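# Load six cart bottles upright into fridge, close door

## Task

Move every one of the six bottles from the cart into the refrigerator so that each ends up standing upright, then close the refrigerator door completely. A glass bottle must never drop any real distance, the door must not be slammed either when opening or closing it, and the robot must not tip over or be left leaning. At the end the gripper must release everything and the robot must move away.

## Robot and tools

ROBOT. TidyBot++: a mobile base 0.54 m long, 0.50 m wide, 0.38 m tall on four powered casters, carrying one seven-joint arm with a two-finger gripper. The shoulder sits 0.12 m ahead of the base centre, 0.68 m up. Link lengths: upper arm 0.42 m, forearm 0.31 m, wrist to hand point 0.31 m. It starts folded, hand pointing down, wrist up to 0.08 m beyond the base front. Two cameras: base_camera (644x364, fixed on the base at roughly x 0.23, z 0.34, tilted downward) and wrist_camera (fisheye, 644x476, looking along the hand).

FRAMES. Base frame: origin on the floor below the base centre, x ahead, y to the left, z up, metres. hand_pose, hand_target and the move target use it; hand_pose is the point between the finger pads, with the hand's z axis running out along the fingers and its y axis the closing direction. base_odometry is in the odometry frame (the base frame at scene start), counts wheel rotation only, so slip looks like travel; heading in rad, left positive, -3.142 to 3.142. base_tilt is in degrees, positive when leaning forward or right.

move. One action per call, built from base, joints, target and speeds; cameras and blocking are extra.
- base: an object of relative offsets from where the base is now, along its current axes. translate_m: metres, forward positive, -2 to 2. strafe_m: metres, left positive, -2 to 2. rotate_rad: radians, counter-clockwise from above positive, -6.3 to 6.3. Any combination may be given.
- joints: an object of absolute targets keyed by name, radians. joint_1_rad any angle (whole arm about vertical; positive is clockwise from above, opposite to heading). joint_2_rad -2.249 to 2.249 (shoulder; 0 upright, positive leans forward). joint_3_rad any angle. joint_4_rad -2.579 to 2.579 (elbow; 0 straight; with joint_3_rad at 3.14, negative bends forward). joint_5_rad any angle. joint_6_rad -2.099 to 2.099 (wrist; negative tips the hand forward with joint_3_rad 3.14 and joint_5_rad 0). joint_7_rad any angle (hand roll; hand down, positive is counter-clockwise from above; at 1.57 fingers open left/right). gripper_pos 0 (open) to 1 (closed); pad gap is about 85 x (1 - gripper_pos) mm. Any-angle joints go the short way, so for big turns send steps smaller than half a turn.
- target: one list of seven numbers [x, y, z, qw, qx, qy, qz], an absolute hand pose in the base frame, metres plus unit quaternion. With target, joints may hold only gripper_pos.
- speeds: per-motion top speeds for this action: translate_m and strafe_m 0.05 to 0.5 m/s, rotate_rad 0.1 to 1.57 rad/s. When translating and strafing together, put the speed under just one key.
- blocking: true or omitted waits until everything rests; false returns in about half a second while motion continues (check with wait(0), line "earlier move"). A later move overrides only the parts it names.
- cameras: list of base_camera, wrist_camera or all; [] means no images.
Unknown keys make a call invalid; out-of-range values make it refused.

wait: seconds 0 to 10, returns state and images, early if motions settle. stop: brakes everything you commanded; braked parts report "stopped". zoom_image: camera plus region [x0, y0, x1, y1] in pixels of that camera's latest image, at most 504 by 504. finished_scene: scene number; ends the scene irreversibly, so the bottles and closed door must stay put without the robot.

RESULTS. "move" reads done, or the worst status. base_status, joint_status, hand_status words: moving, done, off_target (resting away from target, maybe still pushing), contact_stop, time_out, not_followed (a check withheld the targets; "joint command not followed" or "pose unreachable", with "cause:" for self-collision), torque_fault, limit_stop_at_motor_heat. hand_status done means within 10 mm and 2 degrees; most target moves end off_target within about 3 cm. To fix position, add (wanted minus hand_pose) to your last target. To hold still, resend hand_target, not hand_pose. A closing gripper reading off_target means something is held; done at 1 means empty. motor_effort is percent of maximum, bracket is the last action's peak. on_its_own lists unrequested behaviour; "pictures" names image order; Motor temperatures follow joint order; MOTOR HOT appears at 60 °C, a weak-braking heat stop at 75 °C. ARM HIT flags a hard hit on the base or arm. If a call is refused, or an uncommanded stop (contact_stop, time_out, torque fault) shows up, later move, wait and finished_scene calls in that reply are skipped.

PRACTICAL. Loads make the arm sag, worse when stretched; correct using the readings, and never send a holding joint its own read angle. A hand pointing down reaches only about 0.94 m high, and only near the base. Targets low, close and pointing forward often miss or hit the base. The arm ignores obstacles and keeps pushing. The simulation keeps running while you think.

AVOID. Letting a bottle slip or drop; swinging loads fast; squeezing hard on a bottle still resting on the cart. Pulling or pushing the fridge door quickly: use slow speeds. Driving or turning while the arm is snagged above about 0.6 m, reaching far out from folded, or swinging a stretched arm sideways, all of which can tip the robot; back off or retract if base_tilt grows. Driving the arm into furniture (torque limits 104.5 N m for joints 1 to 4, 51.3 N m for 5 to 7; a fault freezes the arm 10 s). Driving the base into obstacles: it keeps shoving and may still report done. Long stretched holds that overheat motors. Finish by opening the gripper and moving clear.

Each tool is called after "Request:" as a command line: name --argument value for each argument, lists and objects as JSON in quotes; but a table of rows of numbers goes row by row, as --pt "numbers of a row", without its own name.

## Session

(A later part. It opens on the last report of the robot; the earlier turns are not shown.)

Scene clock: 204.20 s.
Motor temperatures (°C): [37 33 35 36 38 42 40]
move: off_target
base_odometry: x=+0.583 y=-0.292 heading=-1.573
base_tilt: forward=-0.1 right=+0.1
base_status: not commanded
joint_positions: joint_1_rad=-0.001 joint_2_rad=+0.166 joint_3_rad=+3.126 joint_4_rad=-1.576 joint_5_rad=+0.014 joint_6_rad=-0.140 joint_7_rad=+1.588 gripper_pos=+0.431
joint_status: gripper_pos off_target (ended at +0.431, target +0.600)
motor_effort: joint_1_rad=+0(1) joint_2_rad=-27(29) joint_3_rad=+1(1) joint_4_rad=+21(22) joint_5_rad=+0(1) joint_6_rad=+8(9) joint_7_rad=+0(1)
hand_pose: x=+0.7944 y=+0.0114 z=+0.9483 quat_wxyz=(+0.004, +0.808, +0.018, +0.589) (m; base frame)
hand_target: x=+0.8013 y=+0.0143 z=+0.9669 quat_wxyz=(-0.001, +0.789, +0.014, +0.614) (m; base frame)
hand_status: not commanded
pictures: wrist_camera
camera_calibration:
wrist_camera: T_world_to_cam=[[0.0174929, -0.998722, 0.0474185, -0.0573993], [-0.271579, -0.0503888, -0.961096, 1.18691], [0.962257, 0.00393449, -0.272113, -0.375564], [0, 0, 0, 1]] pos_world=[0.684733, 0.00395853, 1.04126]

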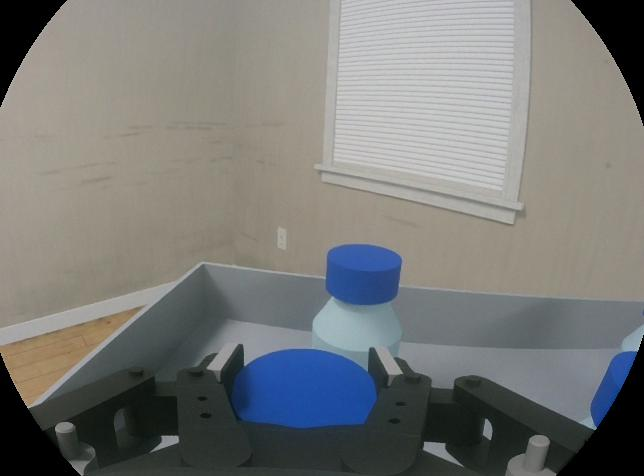

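Request:
move --joints '{"joint_2_rad":0.034,"joint_4_rad":-1.2,"joint_6_rad":-0.71}' --cameras '["wrist_camera"]'

Request:
move --base '{"translate_m":-0.262,"strafe_m":-0.03}' --joints '{"joint_2_rad":-0.16,"joint_4_rad":-1.29,"joint_6_rad":-0.78}' --cameras '["wrist_camera"]'

Request:
move --base '{"rotate_rad":2.397}' --speeds '{"rotate_rad":1.2}' --cameras '["all"]'

Scene clock: 211.73 s.
Motor temperatures (°C): [37 34 35 36 38 42 40]
move: done
base_odometry: x=+0.583 y=-0.292 heading=-1.573
base_tilt: forward=-0.1 right=+0.1
base_status: not commanded
joint_positions: joint_1_rad=-0.001 joint_2_rad=+0.049 joint_3_rad=+3.126 joint_4_rad=-1.239 joint_5_rad=+0.014 joint_6_rad=-0.641 joint_7_rad=+1.588 gripper_pos=+0.431
joint_status: all done
motor_effort: joint_1_rad=+0(1) joint_2_rad=-27(36) joint_3_rad=+1(1) joint_4_rad=+25(27) joint_5_rad=+0(1) joint_6_rad=+10(12) joint_7_rad=+1(1)
hand_pose: x=+0.7329 y=+0.0088 z=+1.0806 quat_wxyz=(+0.007, +0.822, +0.016, +0.570) (m; base frame)
hand_target: x=+0.7195 y=+0.0100 z=+1.0928 quat_wxyz=(+0.003, +0.826, +0.011, +0.564) (m; base frame)
hand_status: not commanded
pictures: wrist_camera
camera_calibration:
wrist_camera: T_world_to_cam=[[0.0130268, -0.998717, 0.0489345, -0.0635172], [-0.317304, -0.0505381, -0.946976, 1.31556], [0.948234, -0.00319107, -0.317555, -0.220922], [0, 0, 0, 1]] pos_world=[0.627745, 0.00234499, 1.17875]

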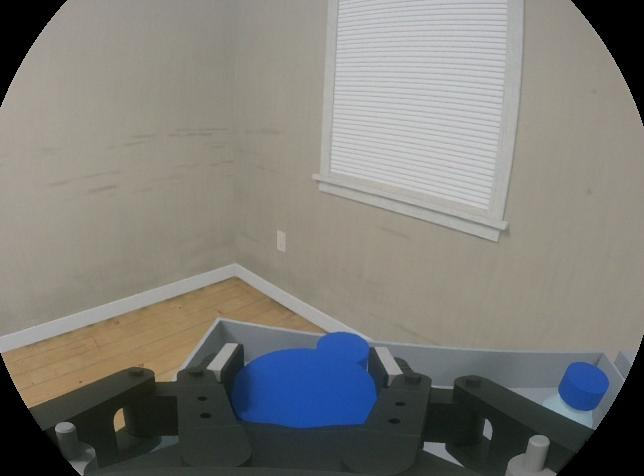

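Scene clock: 213.57 s.
Motor temperatures (°C): [37 34 35 36 38 42 40]
move: done
base_odometry: x=+0.554 y=-0.029 heading=-1.572
base_tilt: forward=-0.1 right=+0.1
base_status: done
joint_positions: joint_1_rad=-0.001 joint_2_rad=-0.155 joint_3_rad=+3.126 joint_4_rad=-1.299 joint_5_rad=+0.014 joint_6_rad=-0.715 joint_7_rad=+1.588 gripper_pos=+0.431
joint_status: all done
motor_effort: joint_1_rad=+0(1) joint_2_rad=-19(34) joint_3_rad=+1(2) joint_4_rad=+24(26) joint_5_rad=+1(1) joint_6_rad=+10(12) joint_7_rad=+1(1)
hand_pose: x=+0.6385 y=+0.0083 z=+1.1390 quat_wxyz=(+0.008, +0.801, +0.016, +0.598) (m; base frame)
hand_target: x=+0.6295 y=+0.0094 z=+1.1277 quat_wxyz=(+0.005, +0.816, +0.011, +0.578) (m; base frame)
hand_status: not commanded
pictures: wrist_camera
camera_calibration:
wrist_camera: T_world_to_cam=[[0.00846601, -0.998644, 0.0513615, -0.0654965], [-0.250859, -0.0518418, -0.966634, 1.3208], [0.967987, -0.00470095, -0.250958, -0.201397], [0, 0, 0, 1]] pos_world=[0.526839, 0.0021183, 1.22955]

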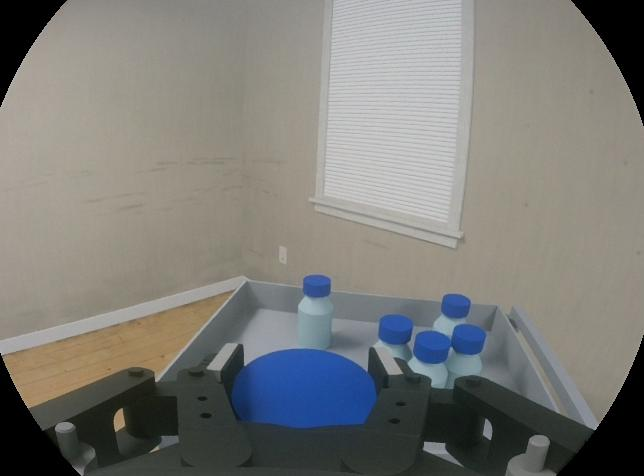

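Scene clock: 216.60 s.
Motor temperatures (°C): [37 34 35 36 38 42 40]
move: done
base_odometry: x=+0.554 y=-0.029 heading=+0.824
base_tilt: forward=-0.2 right=+0.1
base_status: done
joint_positions: joint_1_rad=-0.001 joint_2_rad=-0.152 joint_3_rad=+3.124 joint_4_rad=-1.300 joint_5_rad=+0.014 joint_6_rad=-0.715 joint_7_rad=+1.588 gripper_pos=+0.431
joint_status: not commanded
motor_effort: joint_1_rad=-1(3) joint_2_rad=-18(21) joint_3_rad=+1(4) joint_4_rad=+24(24) joint_5_rad=-1(2) joint_6_rad=+12(12) joint_7_rad=+1(1)
hand_pose: x=+0.6397 y=+0.0092 z=+1.1371 quat_wxyz=(+0.008, +0.802, +0.017, +0.597) (m; base frame)
hand_target: x=+0.6295 y=+0.0094 z=+1.1277 quat_wxyz=(+0.005, +0.816, +0.011, +0.578) (m; base frame)
hand_status: not commanded
pictures: base_camera, wrist_camera
camera_calibration:
wrist_camera: T_world_to_cam=[[0.010209, -0.998615, 0.0516208, -0.0658806], [-0.254184, -0.0525194, -0.965729, 1.32042], [0.967102, -0.00326206, -0.254368, -0.198596], [0, 0, 0, 1]] pos_world=[0.528364, 0.00291042, 1.22805]

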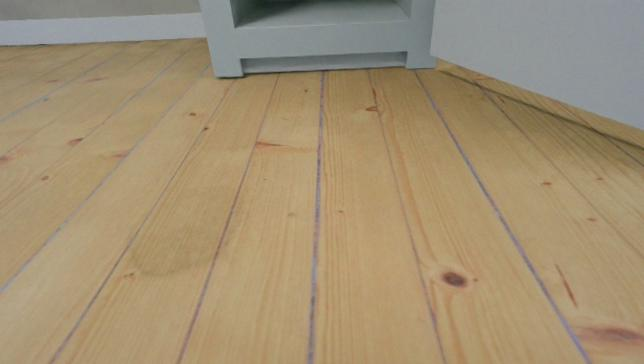

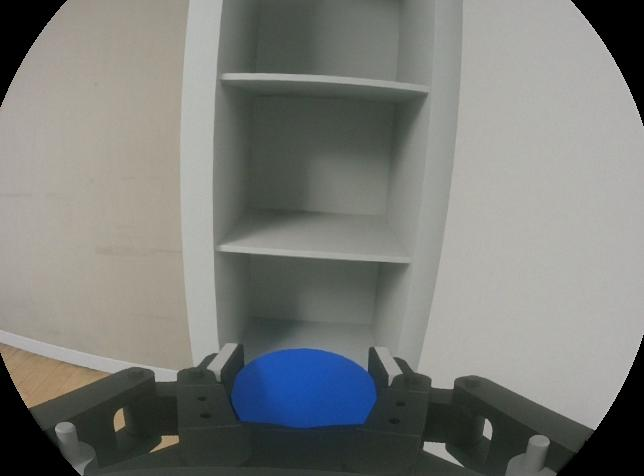

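Request:
move --base '{"translate_m":0.33}' --joints '{"joint_1_rad":0.16,"joint_2_rad":0.37,"joint_4_rad":-0.62,"joint_6_rad":-0.89}' --speeds '{"translate_m":0.3}' --cameras '["wrist_camera"]'

Scene clock: 225.03 s.
Motor temperatures (°C): [37 34 35 36 38 42 40]
move: off_target
base_odometry: x=+0.778 y=+0.213 heading=+0.825
base_tilt: forward=-0.1 right=+0.1
base_status: done
joint_positions: joint_1_rad=+0.144 joint_2_rad=+0.393 joint_3_rad=+3.124 joint_4_rad=-0.665 joint_5_rad=+0.014 joint_6_rad=-0.824 joint_7_rad=+1.588 gripper_pos=+0.431
joint_status: joint_4_rad off_target (ended at -0.665, target -0.620); the others done
motor_effort: joint_1_rad=-1(2) joint_2_rad=-39(46) joint_3_rad=+1(2) joint_4_rad=+23(26) joint_5_rad=+0(1) joint_6_rad=+10(12) joint_7_rad=+0(1)
hand_pose: x=+0.8437 y=-0.0981 z=+1.1293 quat_wxyz=(+0.047, +0.807, -0.046, +0.587) (m; base frame)
hand_target: x=+0.8223 y=-0.1062 z=+1.1520 quat_wxyz=(+0.048, +0.805, -0.059, +0.588) (m; base frame)
hand_status: not commanded
pictures: wrist_camera
camera_calibration:
wrist_camera: T_world_to_cam=[[-0.135907, -0.989846, 0.0416527, -0.0393816], [-0.276318, -0.0025029, -0.961063, 1.37741], [0.951408, -0.142124, -0.273172, -0.377341], [0, 0, 0, 1]] pos_world=[0.734257, -0.0891636, 1.22234]

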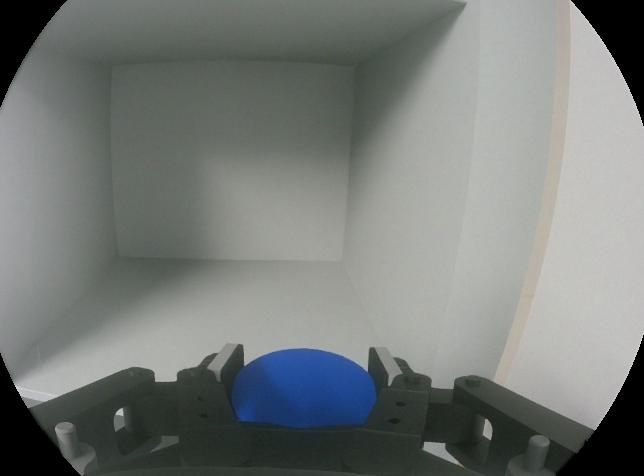

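Request:
move --base '{"translate_m":0.466}' --speeds '{"translate_m":0.25}' --cameras '["wrist_camera"]'

Request:
move --joints '{"joint_2_rad":0.40,"joint_4_rad":-0.70,"joint_6_rad":-0.72}' --cameras '["wrist_camera"]'

Scene clock: 233.60 s.
Motor temperatures (°C): [37 34 35 36 38 42 40]
move: done
base_odometry: x=+1.094 y=+0.556 heading=+0.826
base_tilt: forward=-0.2 right=+0.1
base_status: done
joint_positions: joint_1_rad=+0.146 joint_2_rad=+0.392 joint_3_rad=+3.124 joint_4_rad=-0.662 joint_5_rad=+0.014 joint_6_rad=-0.828 joint_7_rad=+1.588 gripper_pos=+0.431
joint_status: not commanded
motor_effort: joint_1_rad=-1(1) joint_2_rad=-39(44) joint_3_rad=+0(1) joint_4_rad=+23(24) joint_5_rad=+0(1) joint_6_rad=+11(12) joint_7_rad=+0(2)
hand_pose: x=+0.8423 y=-0.0996 z=+1.1310 quat_wxyz=(+0.048, +0.807, -0.047, +0.587) (m; base frame)
hand_target: x=+0.8223 y=-0.1062 z=+1.1520 quat_wxyz=(+0.048, +0.805, -0.059, +0.588) (m; base frame)
hand_status: not commanded
pictures: wrist_camera
camera_calibration:
wrist_camera: T_world_to_cam=[[-0.138194, -0.98953, 0.0416398, -0.0391275], [-0.275582, -0.00196423, -0.961275, 1.37836], [0.951292, -0.144317, -0.272425, -0.376749], [0, 0, 0, 1]] pos_world=[0.732842, -0.0903818, 1.22397]

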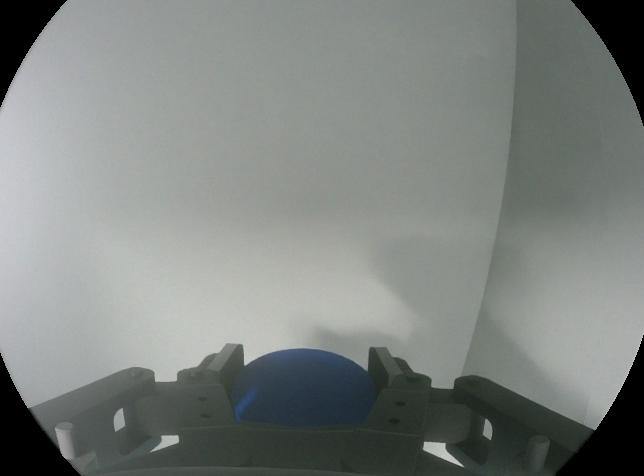

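Scene clock: 234.57 s.
Motor temperatures (°C): [37 34 35 36 38 42 40]
move: done
base_odometry: x=+1.094 y=+0.556 heading=+0.826
base_tilt: forward=-0.1 right=+0.1
base_status: not commanded
joint_positions: joint_1_rad=+0.146 joint_2_rad=+0.410 joint_3_rad=+3.124 joint_4_rad=-0.712 joint_5_rad=+0.014 joint_6_rad=-0.774 joint_7_rad=+1.588 gripper_pos=+0.431
joint_status: all done
motor_effort: joint_1_rad=-1(1) joint_2_rad=-41(43) joint_3_rad=+1(1) joint_4_rad=+24(25) joint_5_rad=+0(1) joint_6_rad=+10(12) joint_7_rad=+1(1)
hand_pose: x=+0.8580 y=-0.1015 z=+1.1045 quat_wxyz=(+0.047, +0.811, -0.046, +0.581) (m; base frame)
hand_target: x=+0.8562 y=-0.1106 z=+1.1353 quat_wxyz=(+0.049, +0.787, -0.056, +0.612) (m; base frame)
hand_status: not commanded
pictures: wrist_camera
camera_calibration:
wrist_camera: T_world_to_cam=[[-0.136936, -0.989697, 0.0418152, -0.0390521], [-0.289572, -0.000374629, -0.957156, 1.36479], [0.94731, -0.143178, -0.286537, -0.379981], [0, 0, 0, 1]] pos_world=[0.749817, -0.0925434, 1.19907]

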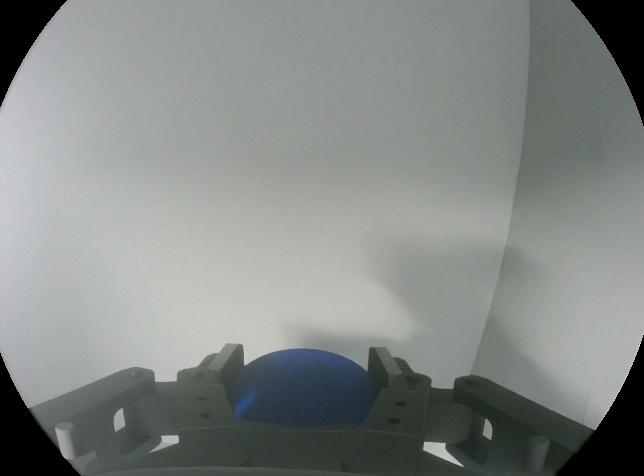

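Request:
move --joints '{"joint_2_rad":0.41,"joint_4_rad":-0.715,"joint_6_rad":-0.695}' --cameras '[]'

Request:
move --joints '{"joint_2_rad":0.42,"joint_4_rad":-0.73,"joint_6_rad":-0.685}' --cameras '[]'

Request:
move --joints '{"joint_2_rad":0.43,"joint_4_rad":-0.745,"joint_6_rad":-0.675}' --cameras '["wrist_camera"]'

Scene clock: 242.87 s.
Motor temperatures (°C): [37 34 35 36 38 42 40]
move: done
base_odometry: x=+1.094 y=+0.556 heading=+0.826
base_tilt: forward=-0.2 right=+0.1
base_status: not commanded
joint_positions: joint_1_rad=+0.146 joint_2_rad=+0.414 joint_3_rad=+3.124 joint_4_rad=-0.725 joint_5_rad=+0.014 joint_6_rad=-0.762 joint_7_rad=+1.588 gripper_pos=+0.431
joint_status: all done
motor_effort: joint_1_rad=-1(1) joint_2_rad=-41(42) joint_3_rad=+1(1) joint_4_rad=+24(25) joint_5_rad=+0(1) joint_6_rad=+11(11) joint_7_rad=+0(1)
hand_pose: x=+0.8613 y=-0.1019 z=+1.0973 quat_wxyz=(+0.047, +0.813, -0.047, +0.579) (m; base frame)
hand_target: x=+0.8635 y=-0.1116 z=+1.1266 quat_wxyz=(+0.049, +0.787, -0.056, +0.612) (m; base frame)
hand_status: not commanded
pictures: none
No camera images: "cameras" was empty.

Scene clock: 243.40 s.
Motor temperatures (°C): [37 34 35 36 38 42 40]
move: done
base_odometry: x=+1.094 y=+0.556 heading=+0.826
base_tilt: forward=-0.1 right=+0.1
base_status: not commanded
joint_positions: joint_1_rad=+0.146 joint_2_rad=+0.415 joint_3_rad=+3.124 joint_4_rad=-0.733 joint_5_rad=+0.014 joint_6_rad=-0.755 joint_7_rad=+1.588 gripper_pos=+0.431
joint_status: all done
motor_effort: joint_1_rad=-1(1) joint_2_rad=-39(42) joint_3_rad=+1(1) joint_4_rad=+22(24) joint_5_rad=+0(1) joint_6_rad=+9(11) joint_7_rad=+1(1)
hand_pose: x=+0.8625 y=-0.1020 z=+1.0943 quat_wxyz=(+0.047, +0.813, -0.046, +0.578) (m; base frame)
hand_target: x=+0.8694 y=-0.1124 z=+1.1133 quat_wxyz=(+0.049, +0.792, -0.056, +0.606) (m; base frame)
hand_status: not commanded
pictures: none
No camera images: "cameras" was empty.

Scene clock: 243.93 s.
Motor temperatures (°C): [37 34 35 36 38 42 40]
move: done
base_odometry: x=+1.094 y=+0.556 heading=+0.826
base_tilt: forward=-0.1 right=+0.1
base_status: not commanded
joint_positions: joint_1_rad=+0.146 joint_2_rad=+0.416 joint_3_rad=+3.124 joint_4_rad=-0.739 joint_5_rad=+0.014 joint_6_rad=-0.743 joint_7_rad=+1.588 gripper_pos=+0.431
joint_status: all done
motor_effort: joint_1_rad=+0(1) joint_2_rad=-37(40) joint_3_rad=+0(1) joint_4_rad=+21(23) joint_5_rad=+0(1) joint_6_rad=+8(10) joint_7_rad=+1(1)
hand_pose: x=+0.8640 y=-0.1022 z=+1.0938 quat_wxyz=(+0.047, +0.812, -0.046, +0.581) (m; base frame)
hand_target: x=+0.8750 y=-0.1132 z=+1.0998 quat_wxyz=(+0.048, +0.797, -0.057, +0.600) (m; base frame)
hand_status: not commanded
pictures: wrist_camera
camera_calibration:
wrist_camera: T_world_to_cam=[[-0.136492, -0.989754, 0.0419262, -0.0389609], [-0.291311, -0.000349738, -0.956628, 1.35725], [0.946841, -0.142786, -0.288278, -0.386527], [0, 0, 0, 1]] pos_world=[0.756044, -0.0932776, 1.18859]

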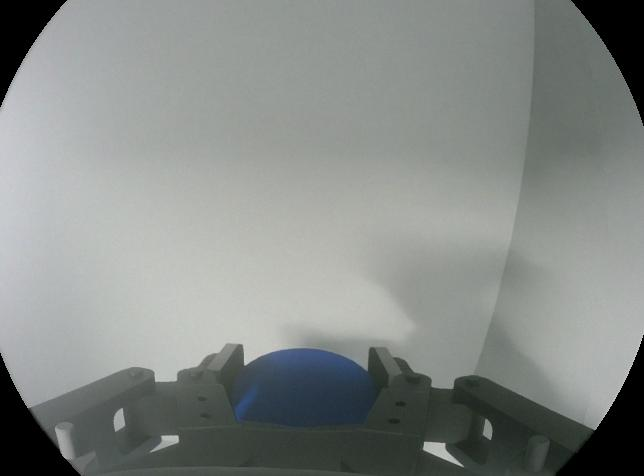

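Request:
move --joints '{"gripper_pos":0.15}' --cameras '["wrist_camera"]'

Request:
move --base '{"translate_m":-0.3,"strafe_m":0.04}' --speeds '{"translate_m":0.25}' --cameras '["wrist_camera"]'

Request:
move --base '{"translate_m":-0.496,"strafe_m":-0.03}' --joints '{"joint_1_rad":0,"joint_2_rad":-0.08,"joint_4_rad":-1.845,"joint_6_rad":-0.08,"gripper_pos":0.05}' --cameras '["wrist_camera"]'

Scene clock: 250.50 s.
Motor temperatures (°C): [37 34 35 36 38 42 40]
move: done
base_odometry: x=+1.094 y=+0.556 heading=+0.826
base_tilt: forward=-0.1 right=+0.0
base_status: not commanded
joint_positions: joint_1_rad=+0.146 joint_2_rad=+0.416 joint_3_rad=+3.124 joint_4_rad=-0.740 joint_5_rad=+0.014 joint_6_rad=-0.742 joint_7_rad=+1.588 gripper_pos=+0.150
joint_status: all done
motor_effort: joint_1_rad=+0(1) joint_2_rad=-37(39) joint_3_rad=+1(1) joint_4_rad=+20(22) joint_5_rad=+0(1) joint_6_rad=+8(10) joint_7_rad=+1(1)
hand_pose: x=+0.8643 y=-0.1022 z=+1.0935 quat_wxyz=(+0.047, +0.812, -0.046, +0.581) (m; base frame)
hand_target: x=+0.8750 y=-0.1132 z=+1.0998 quat_wxyz=(+0.048, +0.797, -0.057, +0.600) (m; base frame)
hand_status: not commanded
pictures: wrist_camera
camera_calibration:
wrist_camera: T_world_to_cam=[[-0.136479, -0.989755, 0.0419249, -0.038955], [-0.291456, -0.000330574, -0.956584, 1.35707], [0.946798, -0.142773, -0.288425, -0.386655], [0, 0, 0, 1]] pos_world=[0.756292, -0.0933111, 1.18826]

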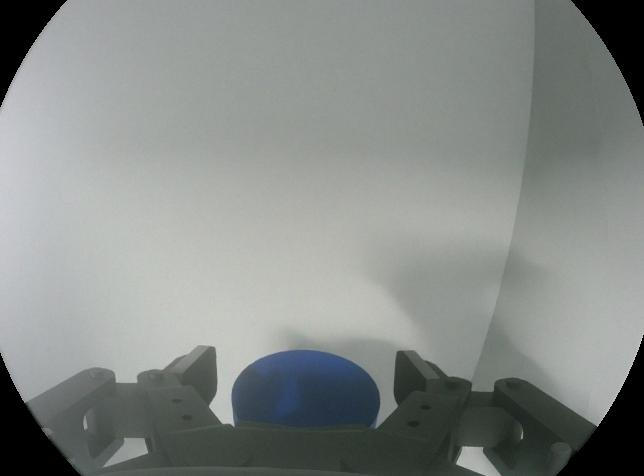

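Scene clock: 252.50 s.
Motor temperatures (°C): [37 34 35 36 38 42 40]
move: done
base_odometry: x=+0.861 y=+0.362 heading=+0.826
base_tilt: forward=-0.2 right=+0.1
base_status: done
joint_positions: joint_1_rad=+0.150 joint_2_rad=+0.422 joint_3_rad=+3.124 joint_4_rad=-0.741 joint_5_rad=+0.014 joint_6_rad=-0.741 joint_7_rad=+1.588 gripper_pos=+0.150
joint_status: not commanded
motor_effort: joint_1_rad=-1(3) joint_2_rad=-37(41) joint_3_rad=+0(2) joint_4_rad=+21(22) joint_5_rad=-1(1) joint_6_rad=+8(9) joint_7_rad=+1(1)
hand_pose: x=+0.8666 y=-0.1054 z=+1.0885 quat_wxyz=(+0.048, +0.813, -0.048, +0.578) (m; base frame)
hand_target: x=+0.8750 y=-0.1132 z=+1.0998 quat_wxyz=(+0.048, +0.797, -0.057, +0.600) (m; base frame)
hand_status: not commanded
pictures: wrist_camera
camera_calibration:
wrist_camera: T_world_to_cam=[[-0.139851, -0.989287, 0.0418687, -0.0385026], [-0.297132, 0.00159351, -0.954835, 1.35621], [0.944539, -0.145975, -0.294172, -0.38292], [0, 0, 0, 1]] pos_world=[0.759271, -0.0961479, 1.18392]

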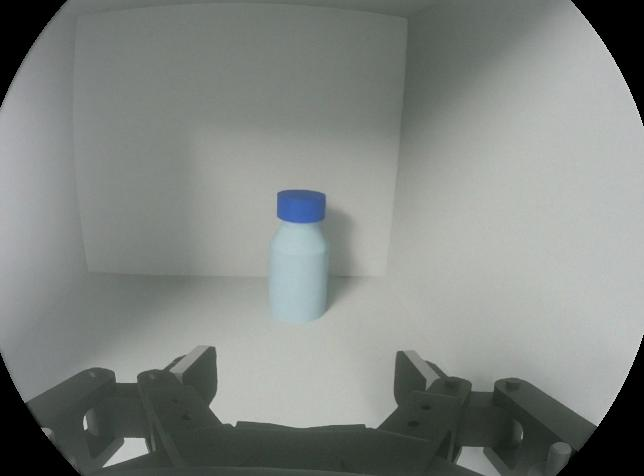

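Scene clock: 255.13 s.
Motor temperatures (°C): [37 34 35 36 38 42 40]
move: done
base_odometry: x=+0.547 y=-0.023 heading=+0.826
base_tilt: forward=-0.2 right=+0.1
base_status: done
joint_positions: joint_1_rad=+0.016 joint_2_rad=-0.062 joint_3_rad=+3.124 joint_4_rad=-1.835 joint_5_rad=+0.014 joint_6_rad=-0.153 joint_7_rad=+1.588 gripper_pos=+0.050
joint_status: all done
motor_effort: joint_1_rad=+0(1) joint_2_rad=-20(41) joint_3_rad=+1(2) joint_4_rad=+21(23) joint_5_rad=+0(1) joint_6_rad=+8(10) joint_7_rad=+1(1)
hand_pose: x=+0.6925 y=+0.0017 z=+0.9305 quat_wxyz=(+0.010, +0.821, +0.013, +0.571) (m; base frame)
hand_target: x=+0.6931 y=+0.0137 z=+0.9562 quat_wxyz=(+0.001, +0.797, +0.016, +0.604) (m; base frame)
hand_status: not commanded
pictures: wrist_camera
camera_calibration:
wrist_camera: T_world_to_cam=[[0.00411817, -0.998686, 0.0510841, -0.0585541], [-0.314532, -0.0497854, -0.947941, 1.15922], [0.949238, -0.0121638, -0.314323, -0.234014], [0, 0, 0, 1]] pos_world=[0.586989, -0.00361118, 1.02831]

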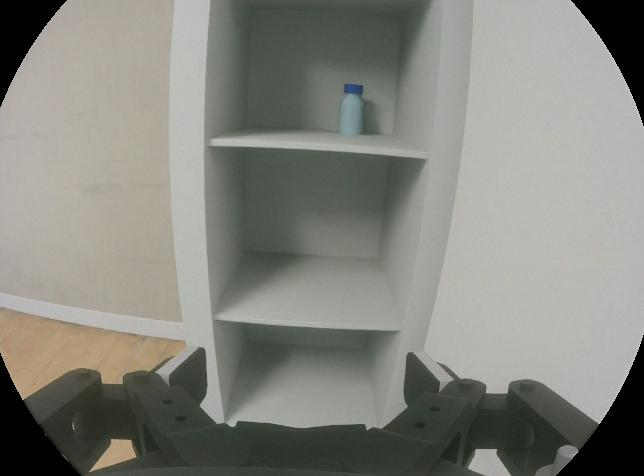

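Request:
move --base '{"rotate_rad":-2.399}' --speeds '{"rotate_rad":1.4}' --cameras '[]'

Request:
move --base '{"translate_m":0.3,"strafe_m":-0.005}' --speeds '{"translate_m":0.3}' --joints '{"joint_2_rad":0.17,"joint_4_rad":-1.57,"joint_6_rad":-0.08}' --cameras '["wrist_camera"]'

Scene clock: 264.00 s.
Motor temperatures (°C): [37 34 35 36 38 42 40]
move: done
base_odometry: x=+0.547 y=-0.023 heading=-1.573
base_tilt: forward=-0.2 right=+0.0
base_status: done
joint_positions: joint_1_rad=+0.006 joint_2_rad=-0.063 joint_3_rad=+3.124 joint_4_rad=-1.835 joint_5_rad=+0.014 joint_6_rad=-0.149 joint_7_rad=+1.588 gripper_pos=+0.050
joint_status: not commanded
motor_effort: joint_1_rad=+0(3) joint_2_rad=-20(22) joint_3_rad=+2(4) joint_4_rad=+21(22) joint_5_rad=-1(1) joint_6_rad=+8(9) joint_7_rad=+1(1)
hand_pose: x=+0.6926 y=+0.0080 z=+0.9320 quat_wxyz=(+0.007, +0.819, +0.018, +0.573) (m; base frame)
hand_target: x=+0.6931 y=+0.0137 z=+0.9562 quat_wxyz=(+0.001, +0.797, +0.016, +0.604) (m; base frame)
hand_status: not commanded
pictures: none
No camera images: "cameras" was empty.

Scene clock: 265.97 s.
Motor temperatures (°C): [37 34 35 36 38 42 40]
move: done
base_odometry: x=+0.541 y=-0.323 heading=-1.574
base_tilt: forward=-0.2 right=+0.0
base_status: done
joint_positions: joint_1_rad=+0.006 joint_2_rad=+0.164 joint_3_rad=+3.124 joint_4_rad=-1.597 joint_5_rad=+0.014 joint_6_rad=-0.145 joint_7_rad=+1.588 gripper_pos=+0.050
joint_status: all done
motor_effort: joint_1_rad=-1(1) joint_2_rad=-28(32) joint_3_rad=+1(2) joint_4_rad=+21(23) joint_5_rad=-1(1) joint_6_rad=+7(9) joint_7_rad=+1(1)
hand_pose: x=+0.7900 y=+0.0080 z=+0.9350 quat_wxyz=(+0.005, +0.815, +0.016, +0.579) (m; base frame)
hand_target: x=+0.8013 y=+0.0143 z=+0.9669 quat_wxyz=(-0.001, +0.789, +0.014, +0.614) (m; base frame)
hand_status: not commanded
pictures: wrist_camera
camera_calibration:
wrist_camera: T_world_to_cam=[[0.013891, -0.998793, 0.04712, -0.0569106], [-0.295843, -0.0491201, -0.953973, 1.18535], [0.955136, -0.000688542, -0.296168, -0.346785], [0, 0, 0, 1]] pos_world=[0.682695, 0.00114366, 1.03076]

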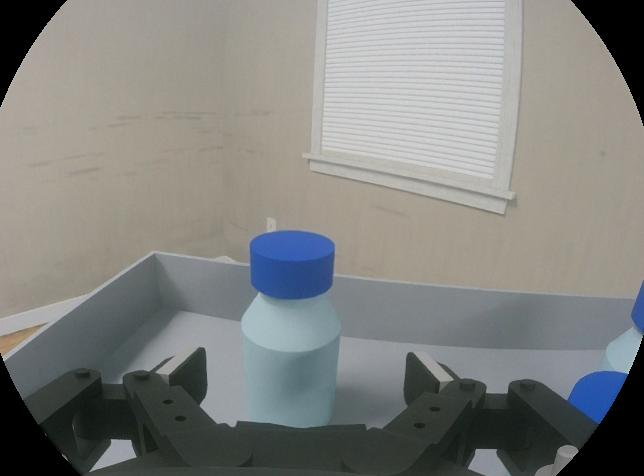

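Request:
move --base '{"translate_m":0.106,"strafe_m":0.009}' --speeds '{"translate_m":0.12}' --cameras '["wrist_camera"]'

Request:
move --joints '{"gripper_pos":0.6}' --cameras '[]'

Request:
move --joints '{"joint_1_rad":0,"joint_2_rad":0.034,"joint_4_rad":-1.2,"joint_6_rad":-0.71}' --cameras '["wrist_camera"]'

Scene clock: 274.37 s.
Motor temperatures (°C): [37 34 35 36 38 42 40]
move: done
base_odometry: x=+0.550 y=-0.430 heading=-1.574
base_tilt: forward=-0.2 right=+0.0
base_status: done
joint_positions: joint_1_rad=+0.006 joint_2_rad=+0.165 joint_3_rad=+3.124 joint_4_rad=-1.596 joint_5_rad=+0.014 joint_6_rad=-0.145 joint_7_rad=+1.588 gripper_pos=+0.050
joint_status: not commanded
motor_effort: joint_1_rad=+0(1) joint_2_rad=-28(31) joint_3_rad=+1(2) joint_4_rad=+21(22) joint_5_rad=+0(1) joint_6_rad=+8(9) joint_7_rad=+0(2)
hand_pose: x=+0.7905 y=+0.0080 z=+0.9348 quat_wxyz=(+0.005, +0.815, +0.016, +0.579) (m; base frame)
hand_target: x=+0.8013 y=+0.0143 z=+0.9669 quat_wxyz=(-0.001, +0.789, +0.014, +0.614) (m; base frame)
hand_status: not commanded
pictures: wrist_camera
camera_calibration:
wrist_camera: T_world_to_cam=[[0.0139007, -0.998794, 0.0470984, -0.0568946], [-0.296096, -0.0491021, -0.953895, 1.18538], [0.955057, -0.000685839, -0.296421, -0.346996], [0, 0, 0, 1]] pos_world=[0.683177, 0.00114073, 1.03055]

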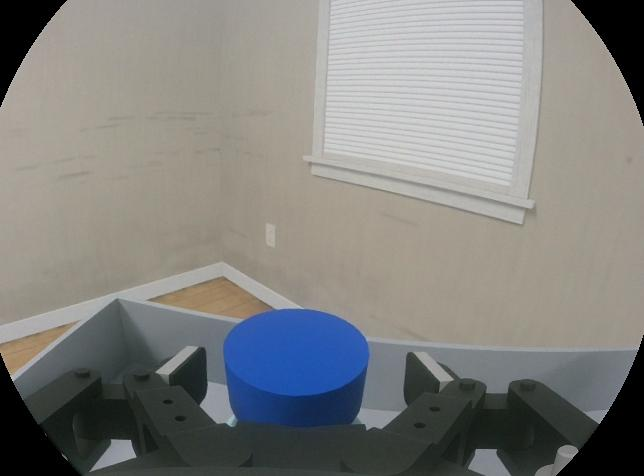

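Scene clock: 275.20 s.
Motor temperatures (°C): [37 34 35 36 38 42 40]
move: off_target
base_odometry: x=+0.550 y=-0.430 heading=-1.574
base_tilt: forward=-0.1 right=+0.0
base_status: not commanded
joint_positions: joint_1_rad=+0.005 joint_2_rad=+0.165 joint_3_rad=+3.124 joint_4_rad=-1.596 joint_5_rad=+0.014 joint_6_rad=-0.145 joint_7_rad=+1.588 gripper_pos=+0.434
joint_status: gripper_pos off_target (ended at +0.434, target +0.600)
motor_effort: joint_1_rad=+0(1) joint_2_rad=-29(30) joint_3_rad=+1(3) joint_4_rad=+22(23) joint_5_rad=-1(1) joint_6_rad=+8(9) joint_7_rad=+0(1)
hand_pose: x=+0.7906 y=+0.0081 z=+0.9353 quat_wxyz=(+0.005, +0.815, +0.016, +0.579) (m; base frame)
hand_target: x=+0.8013 y=+0.0143 z=+0.9669 quat_wxyz=(-0.001, +0.789, +0.014, +0.614) (m; base frame)
hand_status: not commanded
pictures: none
No camera images: "cameras" was empty.

Scene clock: 277.03 s.
Motor temperatures (°C): [37 34 35 36 38 42 40]
move: off_target
base_odometry: x=+0.550 y=-0.430 heading=-1.574
base_tilt: forward=-0.1 right=+0.1
base_status: not commanded
joint_positions: joint_1_rad=+0.005 joint_2_rad=+0.050 joint_3_rad=+3.124 joint_4_rad=-1.239 joint_5_rad=+0.014 joint_6_rad=-0.641 joint_7_rad=+1.588 gripper_pos=+0.434
joint_status: joint_4_rad off_target (ended at -1.239, target -1.200); the others done
motor_effort: joint_1_rad=-1(2) joint_2_rad=-28(36) joint_3_rad=+1(2) joint_4_rad=+25(27) joint_5_rad=+1(1) joint_6_rad=+10(12) joint_7_rad=+1(1)
hand_pose: x=+0.7332 y=+0.0059 z=+1.0798 quat_wxyz=(+0.008, +0.822, +0.014, +0.569) (m; base frame)
hand_target: x=+0.7195 y=+0.0100 z=+1.0927 quat_wxyz=(+0.003, +0.826, +0.011, +0.564) (m; base frame)
hand_status: not commanded
pictures: wrist_camera
camera_calibration:
wrist_camera: T_world_to_cam=[[0.00848645, -0.998771, 0.0488311, -0.0629096], [-0.318931, -0.048986, -0.946511, 1.3154], [0.94774, -0.00754122, -0.318955, -0.219591], [0, 0, 0, 1]] pos_world=[0.628171, -0.0000521174, 1.17807]

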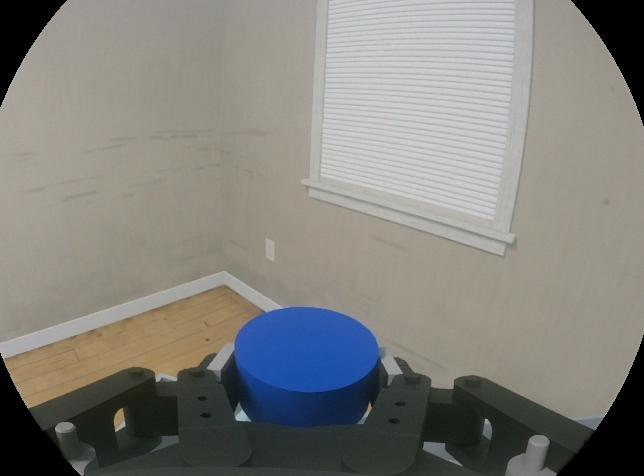

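Request:
move --base '{"translate_m":-0.4}' --joints '{"joint_2_rad":-0.16,"joint_4_rad":-1.29,"joint_6_rad":-0.78}' --cameras '[]'

Request:
move --base '{"rotate_rad":2.398}' --speeds '{"rotate_rad":1.2}' --cameras '[]'

Request:
move --base '{"translate_m":0.33}' --joints '{"joint_1_rad":-0.03,"joint_2_rad":0.37,"joint_4_rad":-0.62,"joint_6_rad":-0.89}' --speeds '{"translate_m":0.35}' --cameras '["wrist_camera"]'

Scene clock: 286.50 s.
Motor temperatures (°C): [37 34 34 36 38 42 40]
move: done
base_odometry: x=+0.551 y=-0.029 heading=-1.574
base_tilt: forward=-0.2 right=+0.1
base_status: done
joint_positions: joint_1_rad=+0.005 joint_2_rad=-0.146 joint_3_rad=+3.124 joint_4_rad=-1.300 joint_5_rad=+0.014 joint_6_rad=-0.717 joint_7_rad=+1.588 gripper_pos=+0.434
joint_status: all done
motor_effort: joint_1_rad=+0(3) joint_2_rad=-19(33) joint_3_rad=+1(2) joint_4_rad=+24(26) joint_5_rad=+0(1) joint_6_rad=+11(12) joint_7_rad=+0(1)
hand_pose: x=+0.6425 y=+0.0061 z=+1.1330 quat_wxyz=(+0.010, +0.805, +0.014, +0.593) (m; base frame)
hand_target: x=+0.6295 y=+0.0094 z=+1.1277 quat_wxyz=(+0.005, +0.816, +0.011, +0.578) (m; base frame)
hand_status: not commanded
pictures: none
No camera images: "cameras" was empty.

Scene clock: 289.53 s.
Motor temperatures (°C): [37 34 34 36 38 42 40]
move: done
base_odometry: x=+0.551 y=-0.029 heading=+0.823
base_tilt: forward=-0.1 right=+0.1
base_status: done
joint_positions: joint_1_rad=+0.001 joint_2_rad=-0.146 joint_3_rad=+3.123 joint_4_rad=-1.300 joint_5_rad=+0.014 joint_6_rad=-0.717 joint_7_rad=+1.588 gripper_pos=+0.434
joint_status: not commanded
motor_effort: joint_1_rad=-1(4) joint_2_rad=-19(21) joint_3_rad=+1(4) joint_4_rad=+24(24) joint_5_rad=+0(2) joint_6_rad=+11(12) joint_7_rad=+1(1)
hand_pose: x=+0.6425 y=+0.0085 z=+1.1330 quat_wxyz=(+0.008, +0.805, +0.016, +0.593) (m; base frame)
hand_target: x=+0.6295 y=+0.0094 z=+1.1277 quat_wxyz=(+0.005, +0.816, +0.011, +0.578) (m; base frame)
hand_status: not commanded
pictures: none
No camera images: "cameras" was empty.

Scene clock: 291.73 s.
Motor temperatures (°C): [37 34 34 36 38 42 40]
move: off_target
base_odometry: x=+0.775 y=+0.213 heading=+0.824
base_tilt: forward=-0.1 right=+0.1
base_status: done
joint_positions: joint_1_rad=-0.013 joint_2_rad=+0.390 joint_3_rad=+3.123 joint_4_rad=-0.665 joint_5_rad=+0.014 joint_6_rad=-0.824 joint_7_rad=+1.588 gripper_pos=+0.434
joint_status: joint_4_rad off_target (ended at -0.665, target -0.620); the others done
motor_effort: joint_1_rad=-1(2) joint_2_rad=-39(46) joint_3_rad=+1(2) joint_4_rad=+23(25) joint_5_rad=+0(1) joint_6_rad=+12(12) joint_7_rad=+1(1)
hand_pose: x=+0.8486 y=+0.0172 z=+1.1320 quat_wxyz=(+0.000, +0.807, +0.018, +0.590) (m; base frame)
hand_target: x=+0.8297 y=+0.0285 z=+1.1520 quat_wxyz=(-0.008, +0.807, +0.018, +0.590) (m; base frame)
hand_status: not commanded
pictures: wrist_camera
camera_calibration:
wrist_camera: T_world_to_cam=[[0.0217626, -0.998908, 0.041338, -0.0579228], [-0.268765, -0.0456711, -0.962122, 1.37719], [0.96296, 0.0098281, -0.269466, -0.381493], [0, 0, 0, 1]] pos_world=[0.738764, 0.00878775, 1.22463]

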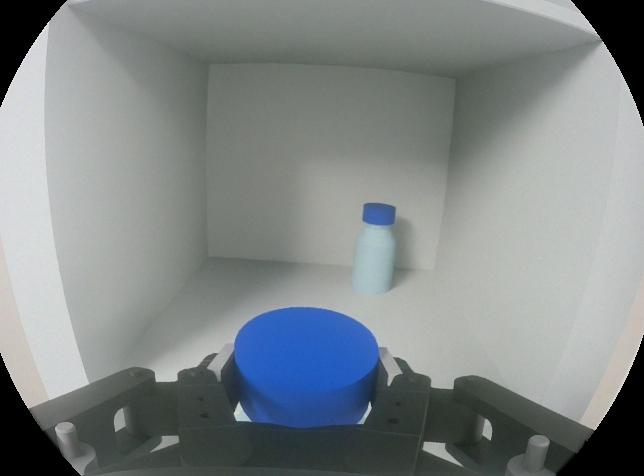

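Request:
move --base '{"translate_m":0.466}' --speeds '{"translate_m":0.25}' --cameras '["wrist_camera"]'

Request:
move --joints '{"joint_2_rad":0.40,"joint_4_rad":-0.70,"joint_6_rad":-0.72}' --cameras '[]'

Request:
move --joints '{"joint_2_rad":0.42,"joint_4_rad":-0.73,"joint_6_rad":-0.685}' --cameras '["wrist_camera"]'

Request:
move --joints '{"joint_2_rad":0.43,"joint_4_rad":-0.745,"joint_6_rad":-0.675}' --cameras '["wrist_camera"]'

Scene clock: 301.33 s.
Motor temperatures (°C): [37 35 34 36 38 42 40]
move: done
base_odometry: x=+1.092 y=+0.555 heading=+0.825
base_tilt: forward=-0.1 right=+0.1
base_status: done
joint_positions: joint_1_rad=-0.014 joint_2_rad=+0.391 joint_3_rad=+3.123 joint_4_rad=-0.661 joint_5_rad=+0.014 joint_6_rad=-0.828 joint_7_rad=+1.588 gripper_pos=+0.434
joint_status: not commanded
motor_effort: joint_1_rad=-1(2) joint_2_rad=-39(44) joint_3_rad=+1(1) joint_4_rad=+23(24) joint_5_rad=+1(1) joint_6_rad=+11(12) joint_7_rad=+1(1)
hand_pose: x=+0.8487 y=+0.0180 z=+1.1315 quat_wxyz=(+0.000, +0.808, +0.019, +0.590) (m; base frame)
hand_target: x=+0.8297 y=+0.0285 z=+1.1520 quat_wxyz=(-0.008, +0.807, +0.018, +0.590) (m; base frame)
hand_status: not commanded
pictures: wrist_camera
camera_calibration:
wrist_camera: T_world_to_cam=[[0.0228412, -0.998885, 0.041305, -0.0580591], [-0.270915, -0.0459542, -0.961506, 1.37794], [0.962332, 0.0107718, -0.271663, -0.378695], [0, 0, 0, 1]] pos_world=[0.739063, 0.00940718, 1.22442]

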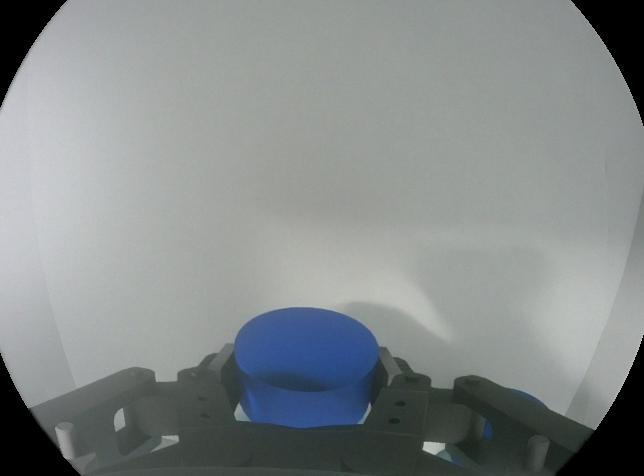

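Scene clock: 302.30 s.
Motor temperatures (°C): [37 35 34 36 38 42 40]
move: done
base_odometry: x=+1.092 y=+0.555 heading=+0.825
base_tilt: forward=-0.2 right=+0.1
base_status: not commanded
joint_positions: joint_1_rad=-0.014 joint_2_rad=+0.410 joint_3_rad=+3.123 joint_4_rad=-0.712 joint_5_rad=+0.014 joint_6_rad=-0.774 joint_7_rad=+1.588 gripper_pos=+0.434
joint_status: all done
motor_effort: joint_1_rad=-1(1) joint_2_rad=-41(42) joint_3_rad=+0(1) joint_4_rad=+24(24) joint_5_rad=+0(1) joint_6_rad=+10(13) joint_7_rad=+1(1)
hand_pose: x=+0.8644 y=+0.0186 z=+1.1050 quat_wxyz=(+0.000, +0.812, +0.019, +0.584) (m; base frame)
hand_target: x=+0.8638 y=+0.0306 z=+1.1353 quat_wxyz=(-0.009, +0.789, +0.019, +0.614) (m; base frame)
hand_status: not commanded
pictures: none
No camera images: "cameras" was empty.

Scene clock: 303.10 s.
Motor temperatures (°C): [37 35 34 36 38 42 40]
move: done
base_odometry: x=+1.092 y=+0.555 heading=+0.825
base_tilt: forward=-0.1 right=+0.1
base_status: not commanded
joint_positions: joint_1_rad=-0.014 joint_2_rad=+0.426 joint_3_rad=+3.123 joint_4_rad=-0.739 joint_5_rad=+0.014 joint_6_rad=-0.755 joint_7_rad=+1.588 gripper_pos=+0.434
joint_status: all done
motor_effort: joint_1_rad=+0(1) joint_2_rad=-41(43) joint_3_rad=+1(1) joint_4_rad=+24(25) joint_5_rad=+0(1) joint_6_rad=+11(11) joint_7_rad=+1(1)
hand_pose: x=+0.8736 y=+0.0189 z=+1.0829 quat_wxyz=(+0.000, +0.819, +0.019, +0.574) (m; base frame)
hand_target: x=+0.8771 y=+0.0313 z=+1.1133 quat_wxyz=(-0.009, +0.794, +0.019, +0.608) (m; base frame)
hand_status: not commanded
pictures: wrist_camera
camera_calibration:
wrist_camera: T_world_to_cam=[[0.025414, -0.998816, 0.0414727, -0.0581134], [-0.307987, -0.0472911, -0.950215, 1.35816], [0.951051, 0.0113758, -0.308824, -0.365832], [0, 0, 0, 1]] pos_world=[0.767696, 0.0103457, 1.17997]

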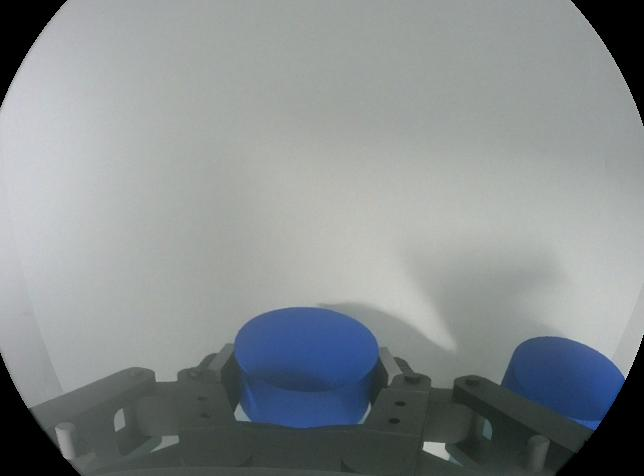

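Scene clock: 303.63 s.
Motor temperatures (°C): [37 35 34 36 38 42 40]
move: done
base_odometry: x=+1.092 y=+0.555 heading=+0.825
base_tilt: forward=-0.1 right=+0.1
base_status: not commanded
joint_positions: joint_1_rad=-0.014 joint_2_rad=+0.426 joint_3_rad=+3.123 joint_4_rad=-0.745 joint_5_rad=+0.014 joint_6_rad=-0.744 joint_7_rad=+1.588 gripper_pos=+0.434
joint_status: all done
motor_effort: joint_1_rad=+0(1) joint_2_rad=-39(41) joint_3_rad=+1(1) joint_4_rad=+22(23) joint_5_rad=+0(1) joint_6_rad=+10(10) joint_7_rad=+1(1)
hand_pose: x=+0.8749 y=+0.0190 z=+1.0825 quat_wxyz=(+0.000, +0.818, +0.019, +0.576) (m; base frame)
hand_target: x=+0.8828 y=+0.0316 z=+1.0998 quat_wxyz=(-0.009, +0.798, +0.019, +0.602) (m; base frame)
hand_status: not commanded
pictures: wrist_camera
camera_calibration:
wrist_camera: T_world_to_cam=[[0.0253237, -0.998818, 0.0414998, -0.0580068], [-0.303646, -0.047237, -0.951613, 1.35591], [0.952448, 0.0114971, -0.304483, -0.373084], [0, 0, 0, 1]] pos_world=[0.768528, 0.0104004, 1.17911]

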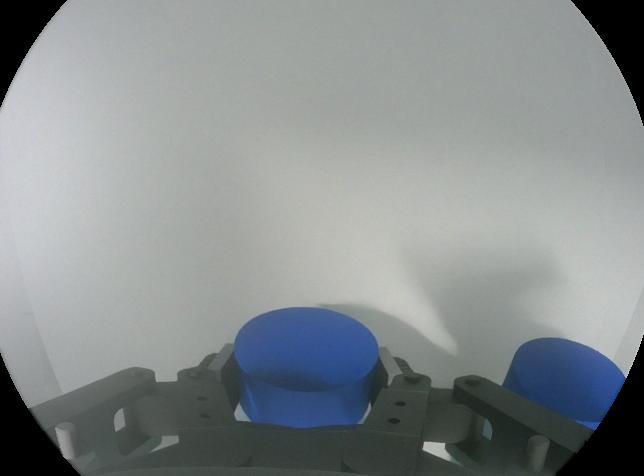

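Request:
move --joints '{"joint_2_rad":0.437,"joint_4_rad":-0.757,"joint_6_rad":-0.667}' --cameras '[]'

Request:
move --joints '{"gripper_pos":0.2}' --cameras '["wrist_camera"]'

Request:
move --base '{"translate_m":-0.3}' --speeds '{"translate_m":0.25}' --cameras '["wrist_camera"]'

Request:
move --base '{"translate_m":-0.496}' --joints '{"joint_1_rad":0,"joint_2_rad":-0.08,"joint_4_rad":-1.845,"joint_6_rad":-0.08,"gripper_pos":0.05}' --cameras '["wrist_camera"]'

Scene clock: 309.63 s.
Motor temperatures (°C): [37 35 34 36 38 42 40]
move: done
base_odometry: x=+1.092 y=+0.555 heading=+0.825
base_tilt: forward=-0.1 right=+0.1
base_status: not commanded
joint_positions: joint_1_rad=-0.014 joint_2_rad=+0.426 joint_3_rad=+3.123 joint_4_rad=-0.750 joint_5_rad=+0.014 joint_6_rad=-0.735 joint_7_rad=+1.588 gripper_pos=+0.434
joint_status: all done
motor_effort: joint_1_rad=+0(1) joint_2_rad=-38(38) joint_3_rad=+1(1) joint_4_rad=+21(22) joint_5_rad=+0(1) joint_6_rad=+7(10) joint_7_rad=+1(1)
hand_pose: x=+0.8760 y=+0.0191 z=+1.0822 quat_wxyz=(+0.000, +0.816, +0.019, +0.577) (m; base frame)
hand_target: x=+0.8868 y=+0.0319 z=+1.0898 quat_wxyz=(-0.009, +0.802, +0.019, +0.597) (m; base frame)
hand_status: not commanded
pictures: none
No camera images: "cameras" was empty.

Scene clock: 310.40 s.
Motor temperatures (°C): [37 35 34 36 38 42 40]
move: done
base_odometry: x=+1.092 y=+0.555 heading=+0.825
base_tilt: forward=-0.2 right=+0.1
base_status: not commanded
joint_positions: joint_1_rad=-0.014 joint_2_rad=+0.426 joint_3_rad=+3.123 joint_4_rad=-0.751 joint_5_rad=+0.014 joint_6_rad=-0.733 joint_7_rad=+1.588 gripper_pos=+0.200
joint_status: all done
motor_effort: joint_1_rad=+0(1) joint_2_rad=-37(39) joint_3_rad=+1(1) joint_4_rad=+21(22) joint_5_rad=-1(1) joint_6_rad=+8(9) joint_7_rad=+1(1)
hand_pose: x=+0.8762 y=+0.0191 z=+1.0821 quat_wxyz=(+0.000, +0.816, +0.019, +0.578) (m; base frame)
hand_target: x=+0.8868 y=+0.0319 z=+1.0898 quat_wxyz=(-0.009, +0.802, +0.019, +0.597) (m; base frame)
hand_status: not commanded
pictures: wrist_camera
camera_calibration:
wrist_camera: T_world_to_cam=[[0.0252247, -0.998819, 0.0415278, -0.0578906], [-0.298938, -0.0471768, -0.953106, 1.35346], [0.953939, 0.0116276, -0.299775, -0.380863], [0, 0, 0, 1]] pos_world=[0.769381, 0.0104582, 1.17822]

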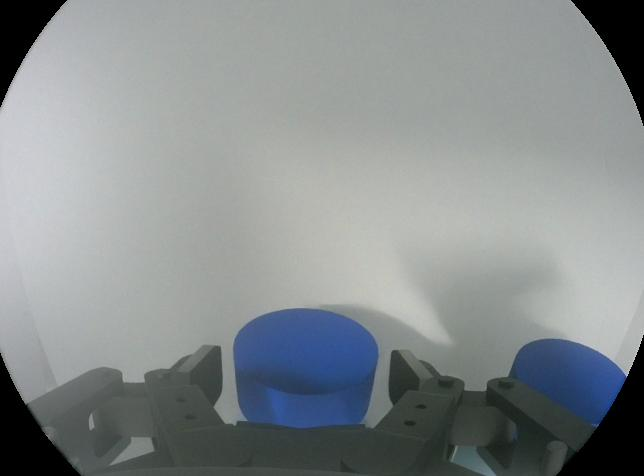

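Scene clock: 312.37 s.
Motor temperatures (°C): [37 35 34 36 38 42 40]
move: done
base_odometry: x=+0.888 y=+0.335 heading=+0.826
base_tilt: forward=-0.2 right=+0.1
base_status: done
joint_positions: joint_1_rad=-0.018 joint_2_rad=+0.429 joint_3_rad=+3.123 joint_4_rad=-0.752 joint_5_rad=+0.014 joint_6_rad=-0.732 joint_7_rad=+1.588 gripper_pos=+0.200
joint_status: not commanded
motor_effort: joint_1_rad=+0(4) joint_2_rad=-37(41) joint_3_rad=+1(1) joint_4_rad=+21(22) joint_5_rad=+0(1) joint_6_rad=+7(9) joint_7_rad=+1(1)
hand_pose: x=+0.8777 y=+0.0221 z=+1.0791 quat_wxyz=(-0.001, +0.817, +0.021, +0.576) (m; base frame)
hand_target: x=+0.8868 y=+0.0319 z=+1.0898 quat_wxyz=(-0.009, +0.802, +0.019, +0.597) (m; base frame)
hand_status: not commanded
pictures: wrist_camera
camera_calibration:
wrist_camera: T_world_to_cam=[[0.0292937, -0.998709, 0.0414969, -0.0583485], [-0.302185, -0.0484205, -0.952019, 1.35285], [0.952799, 0.0153484, -0.303213, -0.378547], [0, 0, 0, 1]] pos_world=[0.771199, 0.0130426, 1.17558]

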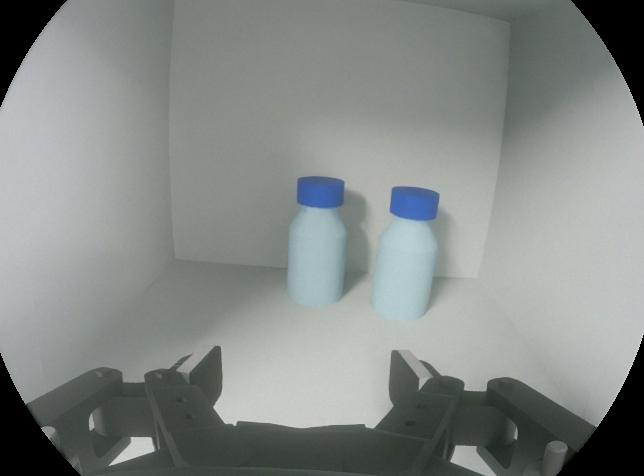

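Scene clock: 315.00 s.
Motor temperatures (°C): [37 35 34 36 38 42 40]
move: done
base_odometry: x=+0.552 y=-0.030 heading=+0.826
base_tilt: forward=-0.1 right=+0.1
base_status: done
joint_positions: joint_1_rad=-0.017 joint_2_rad=-0.062 joint_3_rad=+3.123 joint_4_rad=-1.835 joint_5_rad=+0.014 joint_6_rad=-0.153 joint_7_rad=+1.588 gripper_pos=+0.050
joint_status: all done
motor_effort: joint_1_rad=-1(2) joint_2_rad=-20(41) joint_3_rad=+1(2) joint_4_rad=+21(23) joint_5_rad=+0(1) joint_6_rad=+8(10) joint_7_rad=+1(1)
hand_pose: x=+0.6920 y=+0.0211 z=+0.9303 quat_wxyz=(+0.000, +0.820, +0.027, +0.571) (m; base frame)
hand_target: x=+0.6931 y=+0.0137 z=+0.9562 quat_wxyz=(+0.001, +0.797, +0.016, +0.604) (m; base frame)
hand_status: not commanded
pictures: wrist_camera
camera_calibration:
wrist_camera: T_world_to_cam=[[0.037905, -0.997972, 0.0511385, -0.0626107], [-0.312973, -0.0604568, -0.947836, 1.15891], [0.949005, 0.0199228, -0.31463, -0.23363], [0, 0, 0, 1]] pos_world=[0.586797, 0.0122347, 1.02815]

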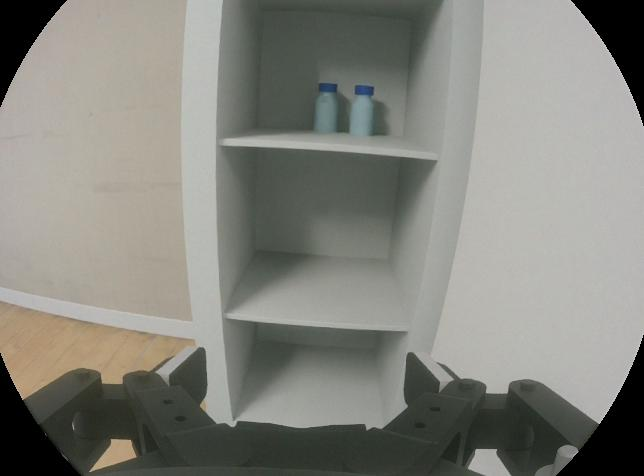

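Request:
move --base '{"rotate_rad":-2.676}' --speeds '{"rotate_rad":1.4}' --cameras '[]'

Request:
move --base '{"translate_m":0.04,"strafe_m":0.091}' --speeds '{"translate_m":0.3}' --joints '{"joint_2_rad":0.17,"joint_4_rad":-1.57,"joint_6_rad":-0.08}' --cameras '["wrist_camera"]'

Scene clock: 328.20 s.
Motor temperatures (°C): [37 35 34 36 38 42 40]
move: done
base_odometry: x=+0.552 y=-0.030 heading=-1.849
base_tilt: forward=-0.2 right=+0.1
base_status: done
joint_positions: joint_1_rad=-0.004 joint_2_rad=-0.063 joint_3_rad=+3.123 joint_4_rad=-1.835 joint_5_rad=+0.014 joint_6_rad=-0.149 joint_7_rad=+1.588 gripper_pos=+0.050
joint_status: not commanded
motor_effort: joint_1_rad=+0(3) joint_2_rad=-20(22) joint_3_rad=+1(4) joint_4_rad=+21(22) joint_5_rad=+0(1) joint_6_rad=+7(9) joint_7_rad=+1(1)
hand_pose: x=+0.6924 y=+0.0141 z=+0.9318 quat_wxyz=(+0.004, +0.819, +0.022, +0.573) (m; base frame)
hand_target: x=+0.6931 y=+0.0137 z=+0.9562 quat_wxyz=(+0.001, +0.797, +0.016, +0.604) (m; base frame)
hand_status: not commanded
pictures: none
No camera images: "cameras" was empty.

Scene clock: 329.53 s.
Motor temperatures (°C): [37 35 34 36 38 42 40]
move: done
base_odometry: x=+0.628 y=-0.094 heading=-1.850
base_tilt: forward=-0.2 right=+0.1
base_status: done
joint_positions: joint_1_rad=-0.004 joint_2_rad=+0.160 joint_3_rad=+3.122 joint_4_rad=-1.601 joint_5_rad=+0.014 joint_6_rad=-0.146 joint_7_rad=+1.588 gripper_pos=+0.050
joint_status: all done
motor_effort: joint_1_rad=-1(3) joint_2_rad=-28(30) joint_3_rad=+1(4) joint_4_rad=+21(23) joint_5_rad=+0(1) joint_6_rad=+8(9) joint_7_rad=+1(1)
hand_pose: x=+0.7883 y=+0.0159 z=+0.9353 quat_wxyz=(+0.002, +0.815, +0.021, +0.579) (m; base frame)
hand_target: x=+0.8013 y=+0.0143 z=+0.9669 quat_wxyz=(-0.001, +0.789, +0.014, +0.614) (m; base frame)
hand_status: not commanded
pictures: wrist_camera
camera_calibration:
wrist_camera: T_world_to_cam=[[0.0258302, -0.998567, 0.0468708, -0.0581769], [-0.295533, -0.0524185, -0.953893, 1.18517], [0.954983, 0.0107874, -0.296463, -0.344879], [0, 0, 0, 1]] pos_world=[0.681114, 0.00775191, 1.03101]

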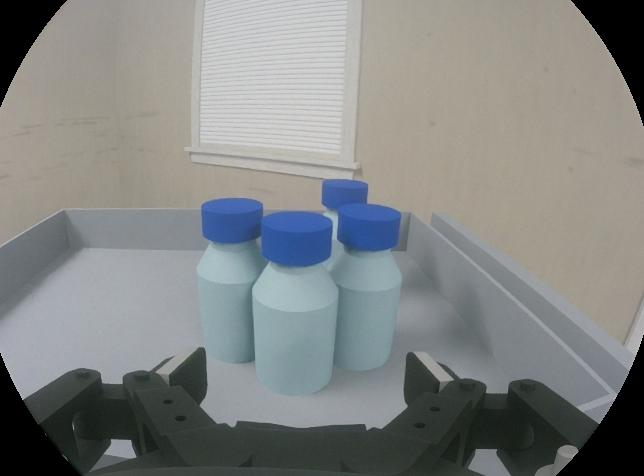

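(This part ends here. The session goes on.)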